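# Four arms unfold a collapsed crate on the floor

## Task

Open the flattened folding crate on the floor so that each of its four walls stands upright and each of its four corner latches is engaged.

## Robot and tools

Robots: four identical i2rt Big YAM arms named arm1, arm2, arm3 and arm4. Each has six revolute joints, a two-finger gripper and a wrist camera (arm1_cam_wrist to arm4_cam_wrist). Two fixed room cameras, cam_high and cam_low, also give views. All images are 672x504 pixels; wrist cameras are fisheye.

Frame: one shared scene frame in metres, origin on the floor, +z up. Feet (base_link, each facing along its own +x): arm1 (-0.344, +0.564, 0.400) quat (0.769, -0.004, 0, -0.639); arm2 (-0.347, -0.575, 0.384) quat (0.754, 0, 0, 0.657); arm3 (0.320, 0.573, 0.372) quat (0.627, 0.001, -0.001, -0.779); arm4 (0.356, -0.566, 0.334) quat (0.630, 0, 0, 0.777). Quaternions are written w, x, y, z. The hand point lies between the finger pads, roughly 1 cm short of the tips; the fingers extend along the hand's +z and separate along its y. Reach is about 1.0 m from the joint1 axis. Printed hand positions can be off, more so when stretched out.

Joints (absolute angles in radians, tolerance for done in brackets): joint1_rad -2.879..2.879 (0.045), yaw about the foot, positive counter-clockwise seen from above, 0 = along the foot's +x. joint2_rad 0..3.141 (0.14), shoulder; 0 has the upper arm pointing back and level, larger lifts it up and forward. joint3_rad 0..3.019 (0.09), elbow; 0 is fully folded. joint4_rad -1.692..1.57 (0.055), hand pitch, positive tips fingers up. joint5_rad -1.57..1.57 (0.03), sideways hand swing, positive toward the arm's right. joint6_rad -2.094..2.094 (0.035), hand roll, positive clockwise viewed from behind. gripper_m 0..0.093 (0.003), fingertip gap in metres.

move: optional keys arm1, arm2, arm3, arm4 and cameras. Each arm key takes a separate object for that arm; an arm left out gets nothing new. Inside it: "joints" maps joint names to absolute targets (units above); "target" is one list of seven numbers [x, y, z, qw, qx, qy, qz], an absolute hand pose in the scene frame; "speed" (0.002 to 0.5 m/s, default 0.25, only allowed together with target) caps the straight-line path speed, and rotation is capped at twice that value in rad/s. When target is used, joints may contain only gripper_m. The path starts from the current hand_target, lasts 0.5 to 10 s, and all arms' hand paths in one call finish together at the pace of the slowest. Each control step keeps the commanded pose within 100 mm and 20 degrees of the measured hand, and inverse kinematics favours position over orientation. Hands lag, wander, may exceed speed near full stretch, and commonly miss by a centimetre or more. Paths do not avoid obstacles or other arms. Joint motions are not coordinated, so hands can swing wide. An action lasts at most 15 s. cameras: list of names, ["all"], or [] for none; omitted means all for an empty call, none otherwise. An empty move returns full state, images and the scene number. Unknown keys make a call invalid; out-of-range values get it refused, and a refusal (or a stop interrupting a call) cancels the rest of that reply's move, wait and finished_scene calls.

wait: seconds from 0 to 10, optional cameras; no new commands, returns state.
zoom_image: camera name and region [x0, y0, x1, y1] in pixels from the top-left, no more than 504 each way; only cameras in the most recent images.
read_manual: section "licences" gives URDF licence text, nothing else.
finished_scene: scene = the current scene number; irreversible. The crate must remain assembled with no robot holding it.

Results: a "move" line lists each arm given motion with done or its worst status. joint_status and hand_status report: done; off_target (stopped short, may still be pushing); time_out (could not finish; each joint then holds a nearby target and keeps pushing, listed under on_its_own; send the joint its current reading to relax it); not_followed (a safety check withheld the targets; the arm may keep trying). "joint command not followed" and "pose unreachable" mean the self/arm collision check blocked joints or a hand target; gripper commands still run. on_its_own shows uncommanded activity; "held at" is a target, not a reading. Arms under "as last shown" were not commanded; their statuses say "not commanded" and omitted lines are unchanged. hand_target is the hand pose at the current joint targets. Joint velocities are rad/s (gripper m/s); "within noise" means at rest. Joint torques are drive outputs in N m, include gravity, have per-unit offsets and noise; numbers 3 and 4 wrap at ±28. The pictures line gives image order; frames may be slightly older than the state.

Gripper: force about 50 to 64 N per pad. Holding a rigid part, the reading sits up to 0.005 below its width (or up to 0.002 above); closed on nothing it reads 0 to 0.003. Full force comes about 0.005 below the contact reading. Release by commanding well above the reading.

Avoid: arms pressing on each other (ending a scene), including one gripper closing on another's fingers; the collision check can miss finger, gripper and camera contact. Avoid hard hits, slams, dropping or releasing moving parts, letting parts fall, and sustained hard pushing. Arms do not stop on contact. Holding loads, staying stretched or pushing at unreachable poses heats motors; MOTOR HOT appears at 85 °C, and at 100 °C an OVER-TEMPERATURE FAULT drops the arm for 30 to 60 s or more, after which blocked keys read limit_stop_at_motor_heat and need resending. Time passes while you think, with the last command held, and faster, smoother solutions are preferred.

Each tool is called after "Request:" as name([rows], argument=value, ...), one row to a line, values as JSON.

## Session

Request:
move()

Scene clock: 0.00 s.
Joint torques (N m): no reading
Motor temperatures (°C): arm1=[27 28 27 26 23 23 25] | arm2=[23 24 24 24 27 26 24] | arm3=[26 24 27 23 25 23 27] | arm4=[24 26 26 29 26 24 26]
Heat: arm1: hottest joint2_rad 28 °C; arm2: hottest joint5_rad 27 °C; arm3: hottest joint3_rad 27 °C; arm4: hottest joint4_rad 29 °C.
Joint velocities: within noise
arm1.joint_positions: joint1_rad=+0.789 joint2_rad=+0.425 joint3_rad=+1.402 joint4_rad=-1.276 joint5_rad=+0.217 joint6_rad=-0.687 gripper_m=+0.09396
arm1.joint_status: not commanded
arm1.hand: x=-0.2365 y=+0.4511 z=+0.9932 quat_wxyz=(-0.418, -0.026, -0.802, +0.426) (m; scene frame)
arm1.hand_target: x=-0.2404 y=+0.4538 z=+1.0017 quat_wxyz=(-0.426, -0.027, -0.795, +0.430) (m; scene frame)
arm1.hand_status: not commanded
arm2.joint_positions: joint1_rad=-0.187 joint2_rad=+0.448 joint3_rad=+1.696 joint4_rad=-1.263 joint5_rad=+0.249 joint6_rad=-0.242 gripper_m=+0.09396
arm2.joint_status: not commanded
arm2.hand: x=-0.2825 y=-0.5188 z=+1.0983 quat_wxyz=(-0.653, +0.415, -0.579, -0.258) (m; scene frame)
arm2.hand_target: x=-0.2830 y=-0.5203 z=+1.1047 quat_wxyz=(-0.657, +0.411, -0.575, -0.261) (m; scene frame)
arm2.hand_status: not commanded
arm3.joint_positions: joint1_rad=+0.868 joint2_rad=+0.482 joint3_rad=+1.633 joint4_rad=-1.455 joint5_rad=+0.267 joint6_rad=-0.464 gripper_m=+0.09396
arm3.joint_status: not commanded
arm3.hand: x=+0.3451 y=+0.4623 z=+1.0140 quat_wxyz=(-0.385, -0.257, -0.760, +0.456) (m; scene frame)
arm3.hand_target: x=+0.3424 y=+0.4658 z=+1.0199 quat_wxyz=(-0.391, -0.257, -0.755, +0.460) (m; scene frame)
arm3.hand_status: not commanded
arm4.joint_positions: joint1_rad=-0.127 joint2_rad=+0.568 joint3_rad=+1.615 joint4_rad=-1.161 joint5_rad=+0.181 joint6_rad=-0.762 gripper_m=+0.09396
arm4.joint_status: not commanded
arm4.hand: x=+0.3738 y=-0.3903 z=+1.0285 quat_wxyz=(-0.627, +0.673, -0.321, -0.224) (m; scene frame)
arm4.hand_target: x=+0.3742 y=-0.3960 z=+1.0355 quat_wxyz=(-0.633, +0.667, -0.319, -0.228) (m; scene frame)
arm4.hand_status: not commanded
pictures: arm1_cam_wrist, arm2_cam_wrist, arm3_cam_wrist, arm4_cam_wrist, cam_high, cam_low

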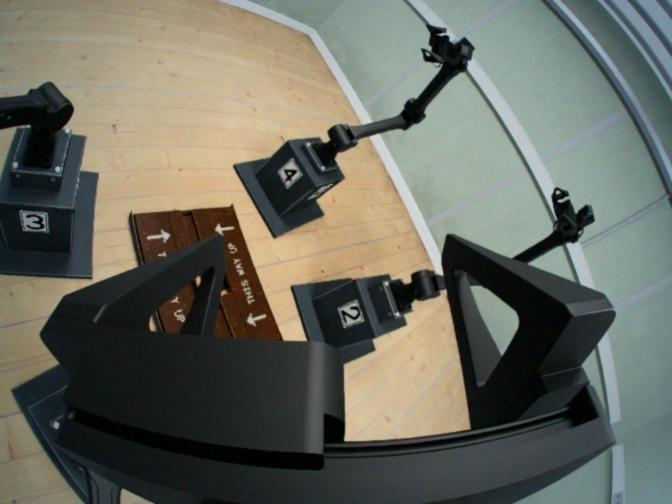

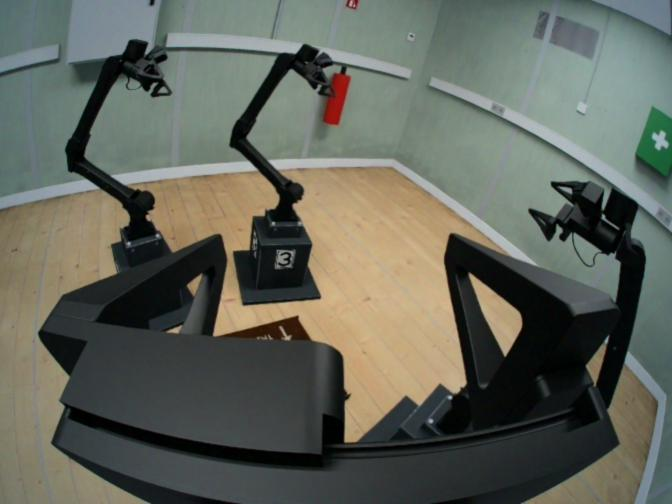

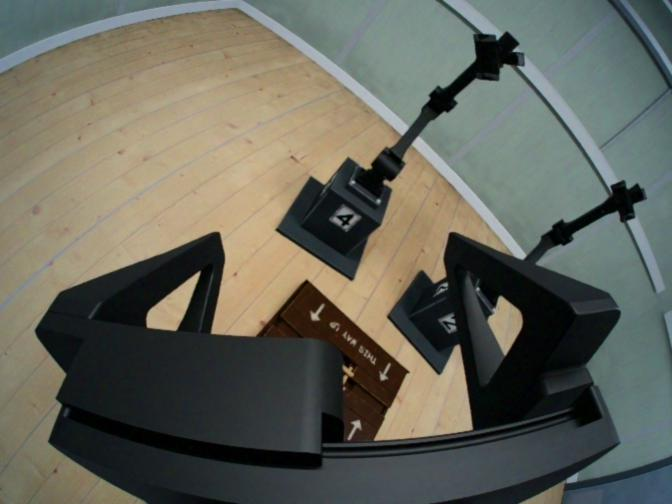

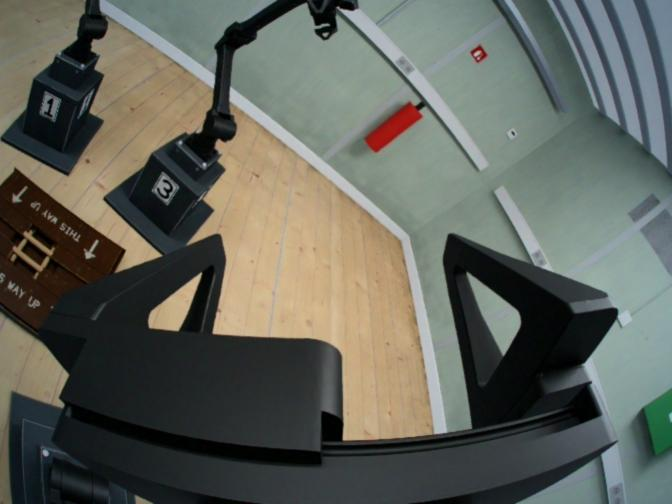

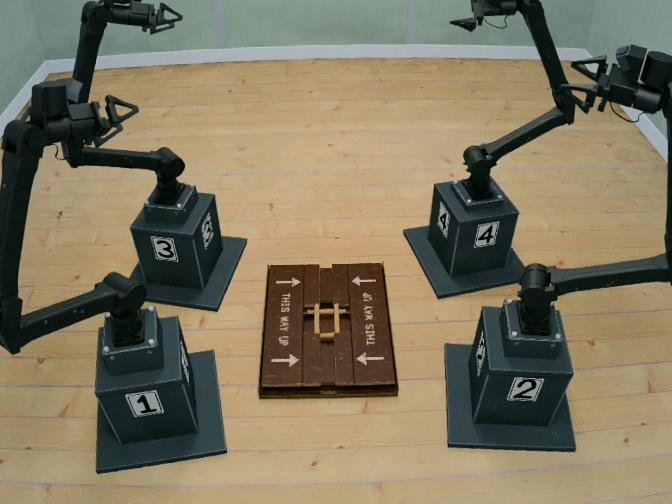

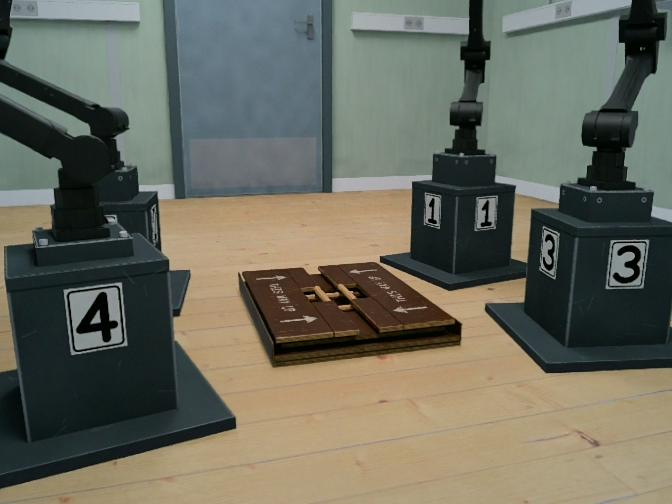

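Request:
move(arm4={"target":[-0.03,-0.01,0.2,0,1,0,0],"joints":{"gripper_m":0.05}}, arm1={"target":[-0.03,0.2,0.35,0,0,1,0],"joints":{"gripper_m":0.05}}, arm3={"target":[0.25,0.2,0.45,0,0.7071,0.7071,0],"joints":{"gripper_m":0.05}}, arm2={"target":[-0.27,-0.2,0.45,0,0.7071,-0.7071,0],"joints":{"gripper_m":0.05}}, cameras=["arm4_cam_wrist","cam_high"])

Scene clock: 8.23 s.
Joint torques (N m): arm1=[0.79 -17.14 8.46 -0.03 0.18 -0.03] | arm2=[-0.97 -11.46 8.88 0.57 -0.13 -0.13] | arm3=[0.21 -8.64 9.43 0.61 0.24 0.17] | arm4=[1.9 -21.71 11.47 -0.55 -0.24 -0.1]
Motor temperatures (°C): arm1=[27 28 28 27 23 23 25] | arm2=[23 24 24 24 27 26 24] | arm3=[26 24 27 23 25 23 27] | arm4=[24 26 26 29 26 25 26]
Heat: arm1: hottest joint2_rad 28 °C; arm2: hottest joint5_rad 27 °C; arm3: hottest joint3_rad 27 °C; arm4: hottest joint4_rad 29 °C.
move: arm1 off_target; arm2 off_target; arm3 off_target; arm4 off_target
Joint velocities: within noise
arm1.joint_positions: joint1_rad=+0.519 joint2_rad=+1.890 joint3_rad=+1.078 joint4_rad=-0.789 joint5_rad=-0.012 joint6_rad=-0.845 gripper_m=+0.05007
arm1.joint_status: all done
arm1.hand: x=-0.0451 y=+0.2137 z=+0.3440 quat_wxyz=(+0.008, -0.011, -1.000, -0.012) (m; scene frame)
arm1.hand_target: x=-0.0316 y=+0.2047 z=+0.3489 quat_wxyz=(+0.003, +0.000, -1.000, -0.005) (m; scene frame)
arm1.hand_status: off_target (0.021 m and 2.1 deg from the pose sent, 0.721 m and 73.4 deg at the start)
arm2.joint_positions: joint1_rad=-0.051 joint2_rad=+1.481 joint3_rad=+0.890 joint4_rad=-1.038 joint5_rad=+0.002 joint6_rad=-0.196 gripper_m=+0.05013
arm2.joint_status: all done
arm2.hand: x=-0.2791 y=-0.2230 z=+0.4379 quat_wxyz=(+0.023, +0.710, -0.704, +0.017) (m; scene frame)
arm2.hand_target: x=-0.2722 y=-0.2031 z=+0.4492 quat_wxyz=(+0.004, +0.710, -0.704, +0.003) (m; scene frame)
arm2.hand_status: off_target (0.028 m and 3.3 deg from the pose sent, 0.723 m and 90.7 deg at the start)
arm3.joint_positions: joint1_rad=+0.015 joint2_rad=+1.446 joint3_rad=+0.900 joint4_rad=-1.080 joint5_rad=-0.004 joint6_rad=-0.188 gripper_m=+0.05013
arm3.joint_status: all done
arm3.hand: x=+0.2500 y=+0.2257 z=+0.4401 quat_wxyz=(+0.012, -0.711, -0.702, -0.025) (m; scene frame)
arm3.hand_target: x=+0.2485 y=+0.2037 z=+0.4492 quat_wxyz=(+0.003, -0.711, -0.703, -0.007) (m; scene frame)
arm3.hand_status: off_target (0.027 m and 3.3 deg from the pose sent, 0.629 m and 88.0 deg at the start)
arm4.joint_positions: joint1_rad=+0.387 joint2_rad=+2.415 joint3_rad=+1.811 joint4_rad=-0.980 joint5_rad=+0.007 joint6_rad=-0.935 gripper_m=+0.05007
arm4.joint_status: all done
arm4.hand: x=-0.0132 y=-0.0178 z=+0.2009 quat_wxyz=(+0.004, +1.000, -0.021, +0.006) (m; scene frame)
arm4.hand_target: x=-0.0219 y=-0.0124 z=+0.1968 quat_wxyz=(+0.002, +1.000, -0.009, +0.004) (m; scene frame)
arm4.hand_status: off_target (0.019 m and 2.5 deg from the pose sent, 0.997 m and 95.4 deg at the start)
pictures: arm4_cam_wrist, cam_high

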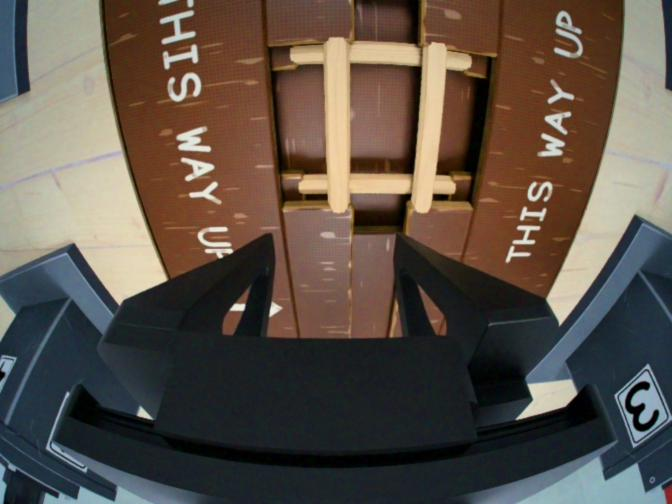

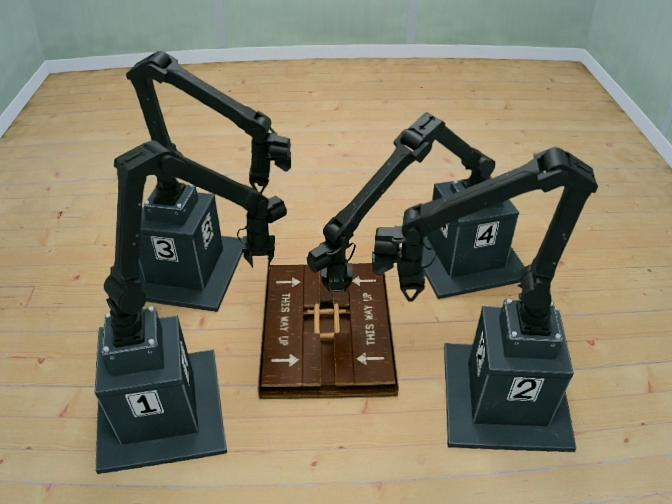

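Request:
move(arm4={"target":[-0.032,-0.012,0.1,0,1,0,0]}, cameras=["arm4_cam_wrist"])

Request:
move(arm4={"target":[-0.033,-0.012,0.046,0,1,0,0],"speed":0.12}, cameras=["arm4_cam_wrist"])

Scene clock: 11.10 s.
Joint torques (N m): arm1=[0.91 -17.67 8.44 0.14 0.15 -0.04] | arm2=[-0.97 -11.4 8.87 0.58 -0.13 -0.13] | arm3=[0.32 -9.17 9.5 0.7 0.24 0.13] | arm4=[2.37 -23.77 10.39 0.03 -0.23 -0.1]
Motor temperatures (°C): arm1=[27 28 28 27 23 23 25] | arm2=[23 24 24 24 27 26 24] | arm3=[26 24 28 23 25 23 27] | arm4=[24 26 27 29 26 25 26]
Heat: arm1: hottest joint2_rad 28 °C; arm2: hottest joint5_rad 27 °C; arm3: hottest joint3_rad 28 °C; arm4: hottest joint4_rad 29 °C.
move: arm4 off_target
Joint velocities: within noise
arm1, arm2, arm3: as last shown
arm4.joint_positions: joint1_rad=+0.405 joint2_rad=+2.607 joint3_rad=+1.879 joint4_rad=-0.871 joint5_rad=+0.004 joint6_rad=-0.941 gripper_m=+0.05007
arm4.joint_status: not commanded
arm4.hand: x=-0.0232 y=-0.0257 z=+0.0975 quat_wxyz=(+0.011, +1.000, -0.008, +0.010) (m; scene frame)
arm4.hand_target: x=-0.0359 y=-0.0168 z=+0.0999 quat_wxyz=(+0.000, +1.000, +0.004, +0.001) (m; scene frame)
arm4.hand_status: off_target (0.016 m and 1.9 deg from the pose sent, 0.103 m and 2.5 deg at the start)
pictures: arm4_cam_wrist

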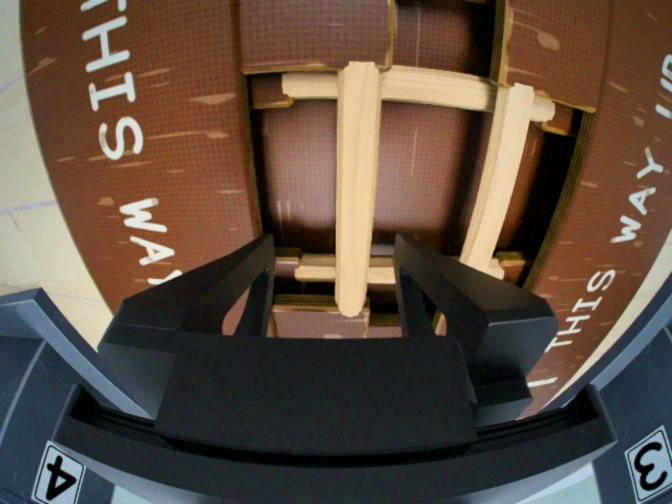

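Scene clock: 12.57 s.
Joint torques (N m): arm1=[0.26 -16.97 8.44 0.06 0.17 -0.02] | arm2=[-0.91 -11.4 8.87 0.57 -0.13 -0.13] | arm3=[-0.09 -9 9.42 0.61 0.23 0.15] | arm4=[1.44 -22.83 10.19 0.08 -0.24 -0.1]
Motor temperatures (°C): arm1=[27 28 29 27 23 23 25] | arm2=[23 25 25 24 27 26 24] | arm3=[26 24 28 23 25 23 27] | arm4=[24 26 27 29 26 25 26]
Heat: arm1: hottest joint3_rad 29 °C; arm2: hottest joint5_rad 27 °C; arm3: hottest joint3_rad 28 °C; arm4: hottest joint4_rad 29 °C.
move: arm4 off_target
Joint velocities: within noise
arm1, arm2, arm3: as last shown
arm4.joint_positions: joint1_rad=+0.399 joint2_rad=+2.708 joint3_rad=+1.946 joint4_rad=-0.828 joint5_rad=+0.002 joint6_rad=-0.943 gripper_m=+0.05007
arm4.joint_status: not commanded
arm4.hand: x=-0.0231 y=-0.0192 z=+0.0508 quat_wxyz=(+0.007, +1.000, -0.011, +0.006) (m; scene frame)
arm4.hand_target: x=-0.0289 y=-0.0109 z=+0.0458 quat_wxyz=(+0.001, +1.000, -0.002, +0.000) (m; scene frame)
arm4.hand_status: off_target (0.013 m and 1.7 deg from the pose sent, 0.054 m and 1.9 deg at the start)
pictures: arm4_cam_wrist

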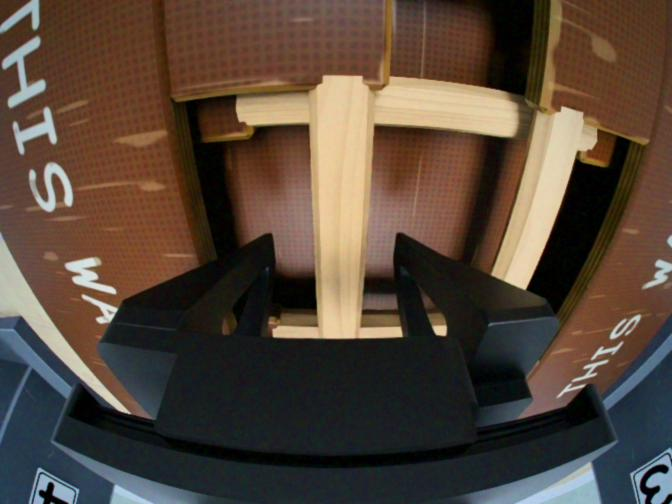

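Request:
move(arm4={"joints":{"gripper_m":0.01}})

Request:
move(arm4={"target":[-0.03,-0.035,0.14,-0.2588,0.9659,0,0],"speed":0.15})

Request:
move(arm4={"target":[-0.03,-0.094,0.205,-0.5,0.866,0,0],"speed":0.15})

Request:
move(arm4={"target":[-0.03,-0.17,0.234,-0.643,0.766,0,0],"speed":0.13}, arm1={"target":[-0.024,0.033,0.14,0,0,1,0]})

Request:
move(arm4={"target":[-0.03,-0.209,0.238,-0.643,0.766,0,0],"speed":0.12}, cameras=["arm1_cam_wrist","cam_low"])

Scene clock: 17.07 s.
Joint torques (N m): arm1=[0.62 -17.2 8.5 0.05 0.15 -0.03] | arm2=[-0.97 -11.4 8.87 0.57 -0.12 -0.13] | arm3=[-0.03 -8.23 9.66 0.69 0.26 0.12] | arm4=[1.73 -22.83 10.1 0.02 -0.25 -0.1]
Motor temperatures (°C): arm1=[27 28 29 26 23 23 25] | arm2=[23 25 25 24 27 26 24] | arm3=[26 24 28 23 25 23 27] | arm4=[24 27 27 29 26 25 26]
Heat: arm1: hottest joint3_rad 29 °C; arm2: hottest joint5_rad 27 °C; arm3: hottest joint3_rad 28 °C; arm4: hottest joint4_rad 29 °C.
move: arm4 off_target
Joint velocities: within noise
arm1, arm2, arm3: as last shown
arm4.joint_positions: joint1_rad=+0.396 joint2_rad=+2.708 joint3_rad=+1.948 joint4_rad=-0.827 joint5_rad=+0.002 joint6_rad=-0.946 gripper_m=+0.01708
arm4.joint_status: gripper_m off_target (ended at +0.01711, target +0.01000)
arm4.hand: x=-0.0221 y=-0.0170 z=+0.0512 quat_wxyz=(+0.006, +1.000, -0.011, +0.005) (m; scene frame)
arm4.hand_target: x=-0.0274 y=-0.0095 z=+0.0460 quat_wxyz=(+0.000, +1.000, -0.003, +0.000) (m; scene frame)
arm4.hand_status: not commanded
pictures: none

Scene clock: 19.53 s.
Joint torques (N m): arm1=[0.44 -17.32 8.36 0.13 0.13 -0.04] | arm2=[-0.91 -11.46 8.87 0.59 -0.13 -0.13] | arm3=[0.56 -8.47 9.48 0.58 0.24 0.15] | arm4=[3.02 -22.48 5.29 1.68 0.34 0.1]
Motor temperatures (°C): arm1=[27 28 29 26 23 23 25] | arm2=[23 25 25 24 27 26 24] | arm3=[26 24 29 23 25 23 27] | arm4=[24 27 27 29 26 25 26]
Heat: arm1: hottest joint3_rad 29 °C; arm2: hottest joint5_rad 27 °C; arm3: hottest joint3_rad 29 °C; arm4: hottest joint4_rad 29 °C.
move: arm4 done
Joint velocities: within noise
arm1, arm2, arm3: as last shown
arm4.joint_positions: joint1_rad=+0.491 joint2_rad=+2.400 joint3_rad=+1.429 joint4_rad=-0.206 joint5_rad=+0.320 joint6_rad=-0.917 gripper_m=+0.01701
arm4.joint_status: not commanded
arm4.hand: x=-0.0232 y=-0.0297 z=+0.1347 quat_wxyz=(-0.249, +0.969, -0.010, +0.000) (m; scene frame)
arm4.hand_target: x=-0.0311 y=-0.0344 z=+0.1396 quat_wxyz=(-0.257, +0.966, -0.002, -0.003) (m; scene frame)
arm4.hand_status: done (0.010 m and 1.6 deg from the pose sent, 0.091 m and 30.7 deg at the start)
pictures: none

Scene clock: 22.10 s.
Joint torques (N m): arm1=[0.73 -16.91 8.44 0.18 0.17 0] | arm2=[-0.91 -11.46 8.87 0.58 -0.13 -0.13] | arm3=[0.21 -8.7 9.43 0.7 0.25 0.11] | arm4=[2.9 -17.55 4.36 2.66 0.33 -0.08]
Motor temperatures (°C): arm1=[27 28 30 26 23 23 25] | arm2=[23 25 25 24 27 26 24] | arm3=[26 24 29 23 25 23 27] | arm4=[24 27 27 29 27 25 27]
Heat: arm1: hottest joint3_rad 30 °C; arm2: hottest joint5_rad 27 °C; arm3: hottest joint3_rad 29 °C; arm4: hottest joint4_rad 29 °C.
move: arm4 done
Joint velocities: within noise
arm1, arm2, arm3: as last shown
arm4.joint_positions: joint1_rad=+0.652 joint2_rad=+2.288 joint3_rad=+1.061 joint4_rad=+0.480 joint5_rad=+0.721 joint6_rad=-1.013 gripper_m=+0.01694
arm4.joint_status: not commanded
arm4.hand: x=-0.0243 y=-0.0867 z=+0.2071 quat_wxyz=(-0.495, +0.869, -0.011, +0.001) (m; scene frame)
arm4.hand_target: x=-0.0302 y=-0.0924 z=+0.2049 quat_wxyz=(-0.500, +0.866, +0.003, +0.001) (m; scene frame)
arm4.hand_status: done (0.009 m and 1.4 deg from the pose sent, 0.096 m and 31.2 deg at the start)
pictures: none

Scene clock: 24.40 s.
Joint torques (N m): arm1=[-0.79 -23.88 7.8 -0.06 0.03 -0.06] | arm2=[-0.91 -11.46 8.87 0.58 -0.13 -0.13] | arm3=[-0.32 -8.23 9.48 0.65 0.24 0.15] | arm4=[3.49 -15.79 2.17 2.69 0.03 -0.05]
Motor temperatures (°C): arm1=[27 28 30 26 23 23 25] | arm2=[23 25 26 24 27 26 24] | arm3=[26 24 29 23 25 23 27] | arm4=[24 27 27 29 27 25 27]
Heat: arm1: hottest joint3_rad 30 °C; arm2: hottest joint5_rad 27 °C; arm3: hottest joint3_rad 29 °C; arm4: hottest joint4_rad 29 °C.
move: arm1 off_target; arm4 off_target
Joint velocities: within noise
arm1.joint_positions: joint1_rad=+0.367 joint2_rad=+2.544 joint3_rad=+1.646 joint4_rad=-0.683 joint5_rad=-0.010 joint6_rad=-1.021 gripper_m=+0.05007
arm1.joint_status: not commanded
arm1.hand: x=-0.0253 y=+0.0452 z=+0.1420 quat_wxyz=(+0.001, +0.001, -1.000, -0.004) (m; scene frame)
arm1.hand_target: x=-0.0233 y=+0.0351 z=+0.1393 quat_wxyz=(-0.001, +0.004, -1.000, -0.001) (m; scene frame)
arm1.hand_status: off_target (0.012 m and 0.5 deg from the pose sent, 0.273 m and 2.1 deg at the start)
arm2, arm3: as last shown
arm4.joint_positions: joint1_rad=+0.810 joint2_rad=+2.389 joint3_rad=+0.917 joint4_rad=+1.141 joint5_rad=+1.018 joint6_rad=-1.277 gripper_m=+0.01697
arm4.joint_status: not commanded
arm4.hand: x=-0.0248 y=-0.1569 z=+0.2402 quat_wxyz=(-0.644, +0.765, -0.013, +0.005) (m; scene frame)
arm4.hand_target: x=-0.0304 y=-0.1678 z=+0.2355 quat_wxyz=(-0.645, +0.765, +0.004, +0.003) (m; scene frame)
arm4.hand_status: off_target (0.015 m and 1.6 deg from the pose sent, 0.088 m and 20.7 deg at the start)
pictures: none

Scene clock: 25.43 s.
Joint torques (N m): arm1=[-0.44 -24.88 7.79 0.28 0.05 -0.04] | arm2=[-0.97 -11.46 8.87 0.57 -0.13 -0.12] | arm3=[0.15 -8.64 9.69 0.58 0.22 0.12] | arm4=[4.13 -16.44 0.73 1.06 0 0.41]
Motor temperatures (°C): arm1=[27 28 30 26 23 23 25] | arm2=[23 25 26 24 27 26 24] | arm3=[26 24 29 23 25 23 27] | arm4=[24 27 27 29 27 25 27]
Heat: arm1: hottest joint3_rad 30 °C; arm2: hottest joint5_rad 27 °C; arm3: hottest joint3_rad 29 °C; arm4: hottest joint4_rad 29 °C.
move: arm4 off_target
Joint velocities: within noise
arm1, arm2, arm3: as last shown
arm4.joint_positions: joint1_rad=+0.883 joint2_rad=+2.378 joint3_rad=+0.871 joint4_rad=+1.155 joint5_rad=+1.100 joint6_rad=-1.249 gripper_m=+0.01697
arm4.joint_status: not commanded
arm4.hand: x=-0.0246 y=-0.1924 z=+0.2436 quat_wxyz=(-0.649, +0.760, -0.015, +0.010) (m; scene frame)
arm4.hand_target: x=-0.0286 y=-0.2079 z=+0.2391 quat_wxyz=(-0.645, +0.765, -0.002, +0.003) (m; scene frame)
arm4.hand_status: off_target (0.018 m and 2.3 deg from the pose sent, 0.052 m and 1.6 deg at the start)
pictures: arm1_cam_wrist, cam_low

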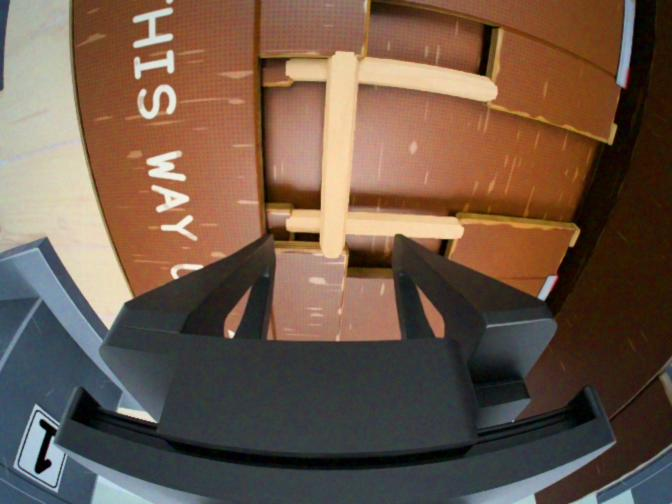

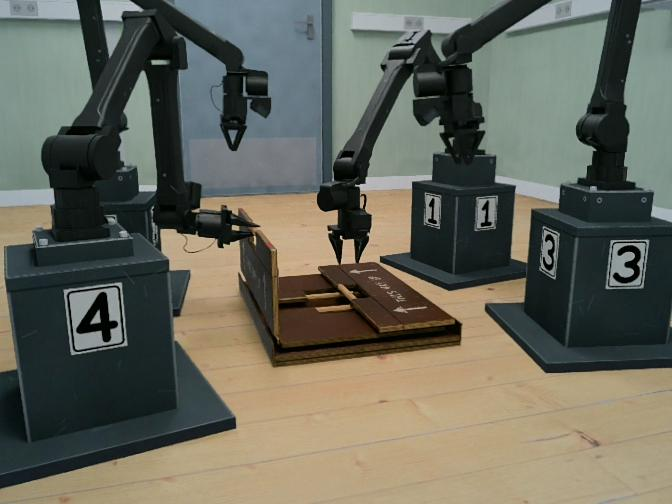

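Request:
move(arm1={"target":[-0.026,0.031,0.05,0,0,1,0],"speed":0.14})

Request:
move(arm1={"joints":{"gripper_m":0.01}}, cameras=["arm1_cam_wrist"])

Scene clock: 27.97 s.
Joint torques (N m): arm1=[-0.73 -25.23 7.02 0.83 0.15 0] | arm2=[-0.97 -11.46 8.88 0.58 -0.13 -0.13] | arm3=[0.38 -8.7 9.5 0.73 0.21 0.16] | arm4=[4.07 -16.44 0.75 1.07 0 0.41]
Motor temperatures (°C): arm1=[27 28 30 26 23 23 25] | arm2=[23 25 26 24 27 26 24] | arm3=[26 24 30 23 25 23 27] | arm4=[24 27 27 29 27 25 27]
Heat: arm1: hottest joint3_rad 30 °C; arm2: hottest joint5_rad 27 °C; arm3: hottest joint3_rad 30 °C; arm4: hottest joint4_rad 29 °C.
move: arm1 off_target
Joint velocities: within noise
arm1.joint_positions: joint1_rad=+0.367 joint2_rad=+2.745 joint3_rad=+1.775 joint4_rad=-0.626 joint5_rad=-0.010 joint6_rad=-1.021 gripper_m=+0.05007
arm1.joint_status: not commanded
arm1.hand: x=-0.0267 y=+0.0461 z=+0.0524 quat_wxyz=(+0.005, +0.001, -1.000, -0.010) (m; scene frame)
arm1.hand_target: x=-0.0257 y=+0.0320 z=+0.0507 quat_wxyz=(+0.000, +0.000, -1.000, +0.000) (m; scene frame)
arm1.hand_status: off_target (0.015 m and 1.3 deg from the pose sent, 0.093 m and 0.5 deg at the start)
arm2.joint_positions: joint1_rad=-0.051 joint2_rad=+1.481 joint3_rad=+0.890 joint4_rad=-1.038 joint5_rad=+0.002 joint6_rad=-0.196 gripper_m=+0.05013
arm2.joint_status: not commanded
arm2.hand: x=-0.2791 y=-0.2230 z=+0.4379 quat_wxyz=(+0.023, +0.710, -0.704, +0.017) (m; scene frame)
arm2.hand_target: x=-0.2722 y=-0.2031 z=+0.4492 quat_wxyz=(+0.004, +0.710, -0.704, +0.003) (m; scene frame)
arm2.hand_status: not commanded
arm3.joint_positions: joint1_rad=+0.015 joint2_rad=+1.446 joint3_rad=+0.900 joint4_rad=-1.080 joint5_rad=-0.004 joint6_rad=-0.188 gripper_m=+0.05013
arm3.joint_status: not commanded
arm3.hand: x=+0.2500 y=+0.2257 z=+0.4401 quat_wxyz=(+0.012, -0.711, -0.702, -0.025) (m; scene frame)
arm3.hand_target: x=+0.2485 y=+0.2037 z=+0.4492 quat_wxyz=(+0.003, -0.711, -0.703, -0.007) (m; scene frame)
arm3.hand_status: not commanded
arm4: as last shown
pictures: none

Scene clock: 28.67 s.
Joint torques (N m): arm1=[-0.15 -25 6.8 0.65 0.08 -0.07] | arm2=[-0.91 -11.46 8.88 0.57 -0.13 -0.12] | arm3=[0.09 -8.94 9.46 0.73 0.21 0.15] | arm4=[4.07 -16.44 0.73 1.06 0 0.41]
Motor temperatures (°C): arm1=[27 28 30 26 23 23 25] | arm2=[23 25 26 24 27 26 24] | arm3=[26 24 30 23 25 23 27] | arm4=[24 27 27 29 26 25 27]
Heat: arm1: hottest joint3_rad 30 °C; arm2: hottest joint5_rad 27 °C; arm3: hottest joint3_rad 30 °C; arm4: hottest joint4_rad 29 °C.
move: arm1 off_target
Joint velocities: within noise
arm1.joint_positions: joint1_rad=+0.364 joint2_rad=+2.746 joint3_rad=+1.776 joint4_rad=-0.618 joint5_rad=-0.012 joint6_rad=-1.008 gripper_m=+0.01700
arm1.joint_status: gripper_m off_target (ended at +0.01703, target +0.01000)
arm1.hand: x=-0.0270 y=+0.0435 z=+0.0518 quat_wxyz=(+0.002, -0.007, -1.000, -0.008) (m; scene frame)
arm1.hand_target: x=-0.0261 y=+0.0323 z=+0.0497 quat_wxyz=(-0.002, -0.005, -1.000, +0.000) (m; scene frame)
arm1.hand_status: not commanded
arm2, arm3, arm4: as last shown
pictures: arm1_cam_wrist

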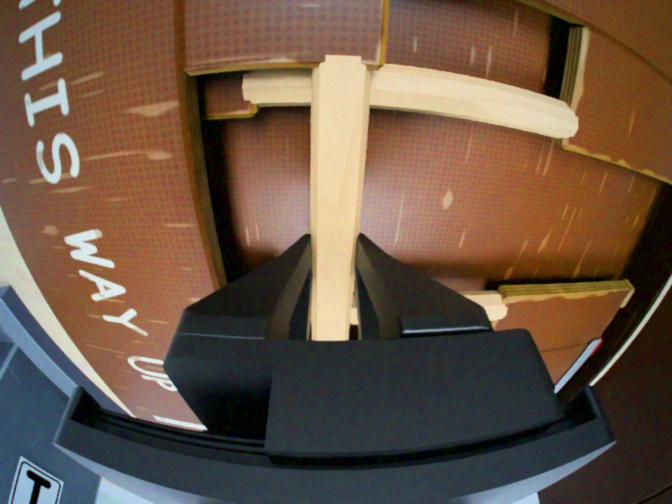

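Request:
move(arm1={"target":[-0.028,0.062,0.148,0,0,0.9659,-0.2588],"speed":0.15})

Request:
move(arm1={"target":[-0.028,0.126,0.216,0,0,0.866,-0.5],"speed":0.15})

Request:
move(arm1={"target":[-0.028,0.203,0.24,0,0,0.766,-0.643],"speed":0.13})

Request:
move(arm1={"target":[-0.028,0.23,0.238,0,0,0.766,-0.643],"speed":0.12}, arm3={"target":[0.025,0.005,0.3,0,0.7071,0.7071,0]})

Request:
move(arm3={"target":[0.023,0.0,0.12,0,0.7071,0.7071,0]}, cameras=["arm3_cam_wrist","cam_low","cam_high"])

Scene clock: 33.63 s.
Joint torques (N m): arm1=[0.03 -25.11 2.52 1.99 0.79 -0.04] | arm2=[-0.91 -11.46 8.88 0.57 -0.13 -0.13] | arm3=[0.15 -9.11 9.55 0.65 0.23 0.13] | arm4=[4.13 -16.44 0.75 1.06 0 0.41]
Motor temperatures (°C): arm1=[27 29 30 26 23 23 25] | arm2=[23 25 26 24 27 26 24] | arm3=[26 25 30 23 25 23 27] | arm4=[24 28 27 29 26 25 27]
Heat: arm1: hottest joint3_rad 30 °C; arm2: hottest joint5_rad 27 °C; arm3: hottest joint3_rad 30 °C; arm4: hottest joint4_rad 29 °C.
move: arm1 done
Joint velocities: within noise
arm1.joint_positions: joint1_rad=+0.465 joint2_rad=+2.459 joint3_rad=+1.252 joint4_rad=+0.049 joint5_rad=+0.283 joint6_rad=-0.969 gripper_m=+0.01694
arm1.joint_status: not commanded
arm1.hand: x=-0.0271 y=+0.0628 z=+0.1396 quat_wxyz=(-0.004, -0.005, -0.969, +0.248) (m; scene frame)
arm1.hand_target: x=-0.0268 y=+0.0614 z=+0.1482 quat_wxyz=(-0.002, +0.001, -0.966, +0.258) (m; scene frame)
arm1.hand_status: done (0.009 m and 1.5 deg from the pose sent, 0.098 m and 30.9 deg at the start)
arm2, arm3, arm4: as last shown
pictures: none

Scene clock: 36.17 s.
Joint torques (N m): arm1=[-0.44 -19.66 1.13 3.3 1.13 -0.05] | arm2=[-0.91 -11.46 8.88 0.57 -0.13 -0.13] | arm3=[0.56 -8.59 9.42 0.62 0.27 0.13] | arm4=[4.13 -16.44 0.73 1.06 0 0.41]
Motor temperatures (°C): arm1=[27 29 30 26 23 23 25] | arm2=[23 25 26 24 27 26 24] | arm3=[26 25 31 23 25 23 27] | arm4=[24 28 27 29 26 25 27]
Heat: arm1: hottest joint3_rad 30 °C; arm2: hottest joint5_rad 27 °C; arm3: hottest joint3_rad 31 °C; arm4: hottest joint4_rad 29 °C.
move: arm1 done
Joint velocities: within noise
arm1.joint_positions: joint1_rad=+0.648 joint2_rad=+2.409 joint3_rad=+0.907 joint4_rad=+0.768 joint5_rad=+0.671 joint6_rad=-1.043 gripper_m=+0.01689
arm1.joint_status: not commanded
arm1.hand: x=-0.0254 y=+0.1254 z=+0.2120 quat_wxyz=(-0.005, +0.000, -0.872, +0.490) (m; scene frame)
arm1.hand_target: x=-0.0279 y=+0.1239 z=+0.2166 quat_wxyz=(-0.001, +0.001, -0.866, +0.501) (m; scene frame)
arm1.hand_status: done (0.005 m and 1.4 deg from the pose sent, 0.099 m and 31.3 deg at the start)
arm2, arm3, arm4: as last shown
pictures: none

Scene clock: 38.37 s.
Joint torques (N m): arm1=[0.44 -18.49 -1.32 3.3 0.6 0.07] | arm2=[-0.91 -11.46 8.88 0.57 -0.12 -0.13] | arm3=[0.09 -8.82 9.54 0.73 0.21 0.15] | arm4=[4.07 -16.44 0.75 1.05 0 0.41]
Motor temperatures (°C): arm1=[27 29 30 27 23 23 25] | arm2=[23 25 26 24 27 26 24] | arm3=[26 25 31 23 25 23 27] | arm4=[24 28 27 29 26 25 27]
Heat: arm1: hottest joint3_rad 30 °C; arm2: hottest joint5_rad 27 °C; arm3: hottest joint3_rad 31 °C; arm4: hottest joint4_rad 29 °C.
move: arm1 off_target
Joint velocities: within noise
arm1.joint_positions: joint1_rad=+0.830 joint2_rad=+2.591 joint3_rad=+0.833 joint4_rad=+1.420 joint5_rad=+0.994 joint6_rad=-1.284 gripper_m=+0.01690
arm1.joint_status: not commanded
arm1.hand: x=-0.0244 y=+0.1920 z=+0.2395 quat_wxyz=(+0.004, -0.001, -0.766, +0.642) (m; scene frame)
arm1.hand_target: x=-0.0257 y=+0.1982 z=+0.2415 quat_wxyz=(+0.001, +0.001, -0.764, +0.646) (m; scene frame)
arm1.hand_status: off_target (0.012 m and 0.5 deg from the pose sent, 0.082 m and 21.3 deg at the start)
arm2, arm3, arm4: as last shown
pictures: none

Scene clock: 40.73 s.
Joint torques (N m): arm1=[2.37 -17.67 -3.07 2.54 0.51 0.39] | arm2=[-0.91 -11.46 8.88 0.58 -0.13 -0.13] | arm3=[-1.03 -17.14 9.39 -0.23 0.02 -0.06] | arm4=[4.13 -16.44 0.73 1.06 0 0.41]
Motor temperatures (°C): arm1=[27 29 29 27 23 23 25] | arm2=[23 25 27 24 27 26 24] | arm3=[26 25 31 23 25 23 27] | arm4=[24 28 27 29 26 25 27]
Heat: arm1: hottest joint2_rad 29 °C; arm2: hottest joint3_rad 27 °C; arm3: hottest joint3_rad 31 °C; arm4: hottest joint4_rad 29 °C.
move: arm1 off_target; arm3 off_target
Joint velocities: within noise
arm1.joint_positions: joint1_rad=+0.881 joint2_rad=+2.593 joint3_rad=+0.815 joint4_rad=+1.430 joint5_rad=+1.060 joint6_rad=-1.261 gripper_m=+0.01690
arm1.joint_status: not commanded
arm1.hand: x=-0.0239 y=+0.2118 z=+0.2420 quat_wxyz=(+0.008, -0.007, -0.762, +0.648) (m; scene frame)
arm1.hand_target: x=-0.0304 y=+0.2269 z=+0.2382 quat_wxyz=(+0.002, -0.003, -0.766, +0.643) (m; scene frame)
arm1.hand_status: off_target (0.019 m and 1.4 deg from the pose sent, 0.038 m and 0.5 deg at the start)
arm2, arm4: as last shown
arm3.joint_positions: joint1_rad=-0.258 joint2_rad=+2.226 joint3_rad=+1.651 joint4_rad=-0.995 joint5_rad=+0.002 joint6_rad=-0.464 gripper_m=+0.05013
arm3.joint_status: not commanded
arm3.hand: x=+0.0341 y=+0.0156 z=+0.3042 quat_wxyz=(+0.000, -0.710, -0.704, -0.001) (m; scene frame)
arm3.hand_target: x=+0.0255 y=+0.0070 z=+0.2980 quat_wxyz=(-0.002, -0.710, -0.705, +0.000) (m; scene frame)
arm3.hand_status: off_target (0.015 m and 0.5 deg from the pose sent, 0.345 m and 3.3 deg at the start)
pictures: none

Scene clock: 42.40 s.
Joint torques (N m): arm1=[1.73 -17.49 -3.02 2.62 0.51 0.44] | arm2=[-0.91 -11.46 8.87 0.57 -0.13 -0.13] | arm3=[-0.97 -18.37 7.56 0.66 0.12 -0.05] | arm4=[4.13 -16.44 0.73 1.06 0 0.41]
Motor temperatures (°C): arm1=[27 29 29 27 23 23 25] | arm2=[23 25 27 24 27 26 24] | arm3=[26 25 31 23 25 23 27] | arm4=[24 28 26 29 26 25 27]
Heat: arm1: hottest joint2_rad 29 °C; arm2: hottest joint3_rad 27 °C; arm3: hottest joint3_rad 31 °C; arm4: hottest joint4_rad 29 °C.
move: arm3 off_target
Joint velocities: within noise
arm1, arm2, arm4: as last shown
arm3.joint_positions: joint1_rad=-0.258 joint2_rad=+2.556 joint3_rad=+1.740 joint4_rad=-0.773 joint5_rad=+0.002 joint6_rad=-0.470 gripper_m=+0.05013
arm3.joint_status: not commanded
arm3.hand: x=+0.0323 y=+0.0111 z=+0.1276 quat_wxyz=(+0.003, -0.708, -0.706, -0.009) (m; scene frame)
arm3.hand_target: x=+0.0242 y=+0.0025 z=+0.1205 quat_wxyz=(+0.000, -0.707, -0.707, +0.000) (m; scene frame)
arm3.hand_status: off_target (0.016 m and 1.1 deg from the pose sent, 0.185 m and 0.5 deg at the start)
pictures: arm3_cam_wrist, cam_high, cam_low

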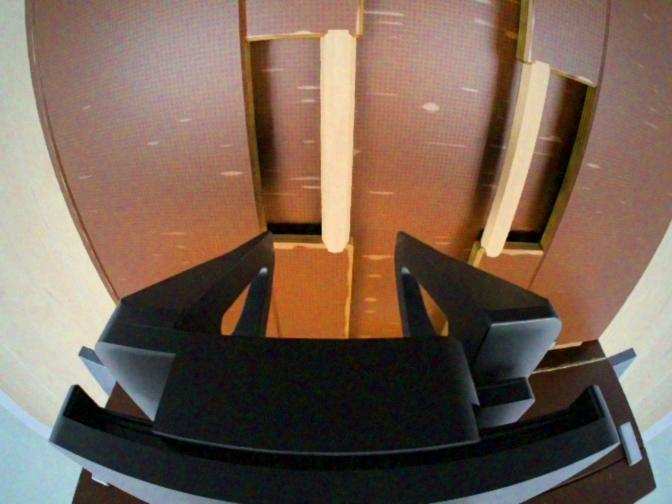

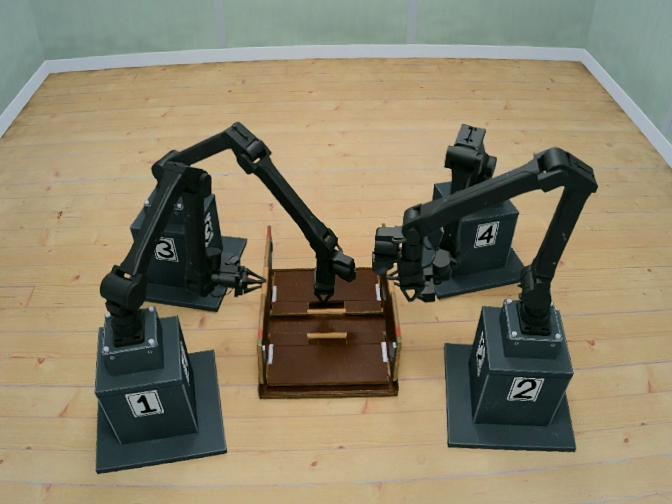

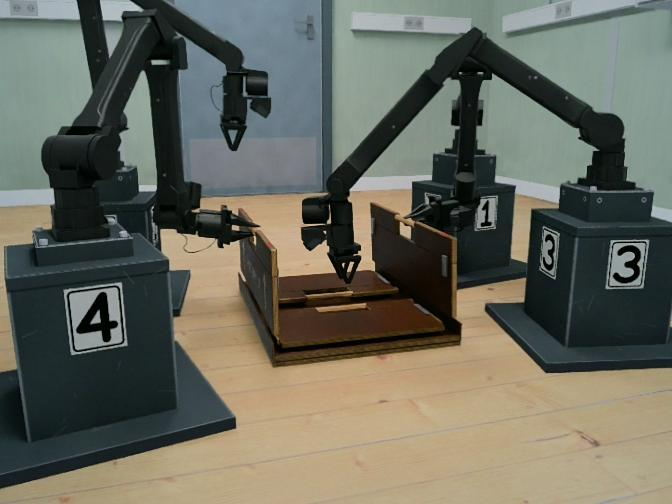

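Request:
move(arm3={"target":[0.023,0.0,0.023,0,0.7071,0.7071,0],"speed":0.15})

Request:
move(arm3={"joints":{"gripper_m":0.008}}, cameras=["arm3_cam_wrist"])

Scene clock: 44.77 s.
Joint torques (N m): arm1=[2.37 -17.9 -3.11 2.62 0.55 0.39] | arm2=[-0.97 -11.46 8.88 0.55 -0.13 -0.13] | arm3=[-0.56 -17.96 7.1 0.53 0.03 -0.02] | arm4=[4.07 -16.44 0.73 1.06 0 0.41]
Motor temperatures (°C): arm1=[27 29 29 27 23 23 25] | arm2=[23 25 27 24 27 26 24] | arm3=[26 25 31 23 25 23 27] | arm4=[24 28 26 29 26 25 27]
Heat: arm1: hottest joint2_rad 29 °C; arm2: hottest joint3_rad 27 °C; arm3: hottest joint3_rad 31 °C; arm4: hottest joint4_rad 29 °C.
move: arm3 off_target
Joint velocities: within noise
arm1, arm2: as last shown
arm3.joint_positions: joint1_rad=-0.255 joint2_rad=+2.759 joint3_rad=+1.881 joint4_rad=-0.696 joint5_rad=+0.002 joint6_rad=-0.471 gripper_m=+0.05011
arm3.joint_status: not commanded
arm3.hand: x=+0.0299 y=+0.0015 z=+0.0378 quat_wxyz=(+0.000, -0.707, -0.708, -0.002) (m; scene frame)
arm3.hand_target: x=+0.0254 y=+0.0001 z=+0.0234 quat_wxyz=(-0.001, -0.706, -0.709, +0.000) (m; scene frame)
arm3.hand_status: off_target (0.016 m and 0.2 deg from the pose sent, 0.106 m and 1.1 deg at the start)
arm4.joint_positions: joint1_rad=+0.883 joint2_rad=+2.378 joint3_rad=+0.871 joint4_rad=+1.155 joint5_rad=+1.100 joint6_rad=-1.249 gripper_m=+0.01697
arm4.joint_status: not commanded
arm4.hand: x=-0.0246 y=-0.1924 z=+0.2436 quat_wxyz=(-0.649, +0.760, -0.015, +0.010) (m; scene frame)
arm4.hand_target: x=-0.0286 y=-0.2079 z=+0.2391 quat_wxyz=(-0.645, +0.765, -0.002, +0.003) (m; scene frame)
arm4.hand_status: not commanded
pictures: none

Scene clock: 45.50 s.
Joint torques (N m): arm1=[2.26 -16.85 -3.02 2.73 0.53 0.37] | arm2=[-0.91 -11.46 8.88 0.55 -0.12 -0.12] | arm3=[-0.79 -17.61 6.97 0.75 0.33 -0.08] | arm4=[4.13 -16.44 0.73 1.05 0 0.41]
Motor temperatures (°C): arm1=[27 30 29 27 23 23 25] | arm2=[23 25 27 24 27 26 24] | arm3=[26 25 31 23 25 23 27] | arm4=[24 28 26 29 26 25 27]
Heat: arm1: hottest joint2_rad 30 °C; arm2: hottest joint3_rad 27 °C; arm3: hottest joint3_rad 31 °C; arm4: hottest joint4_rad 29 °C.
move: arm3 off_target
Joint velocities: within noise
arm1, arm4: as last shown
arm2.joint_positions: joint1_rad=-0.051 joint2_rad=+1.481 joint3_rad=+0.890 joint4_rad=-1.038 joint5_rad=+0.002 joint6_rad=-0.196 gripper_m=+0.05013
arm2.joint_status: not commanded
arm2.hand: x=-0.2791 y=-0.2230 z=+0.4379 quat_wxyz=(+0.023, +0.710, -0.704, +0.017) (m; scene frame)
arm2.hand_target: x=-0.2722 y=-0.2031 z=+0.4492 quat_wxyz=(+0.004, +0.710, -0.704, +0.003) (m; scene frame)
arm2.hand_status: not commanded
arm3.joint_positions: joint1_rad=-0.253 joint2_rad=+2.759 joint3_rad=+1.880 joint4_rad=-0.699 joint5_rad=-0.012 joint6_rad=-0.467 gripper_m=+0.01684
arm3.joint_status: gripper_m off_target (ended at +0.01687, target +0.00800)
arm3.hand: x=+0.0336 y=+0.0014 z=+0.0375 quat_wxyz=(-0.006, -0.708, -0.706, -0.006) (m; scene frame)
arm3.hand_target: x=+0.0278 y=-0.0004 z=+0.0232 quat_wxyz=(-0.004, -0.706, -0.708, -0.001) (m; scene frame)
arm3.hand_status: not commanded
pictures: arm3_cam_wrist

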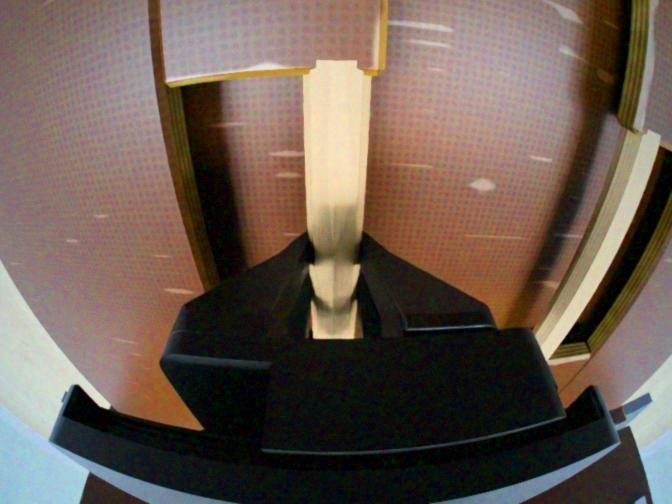

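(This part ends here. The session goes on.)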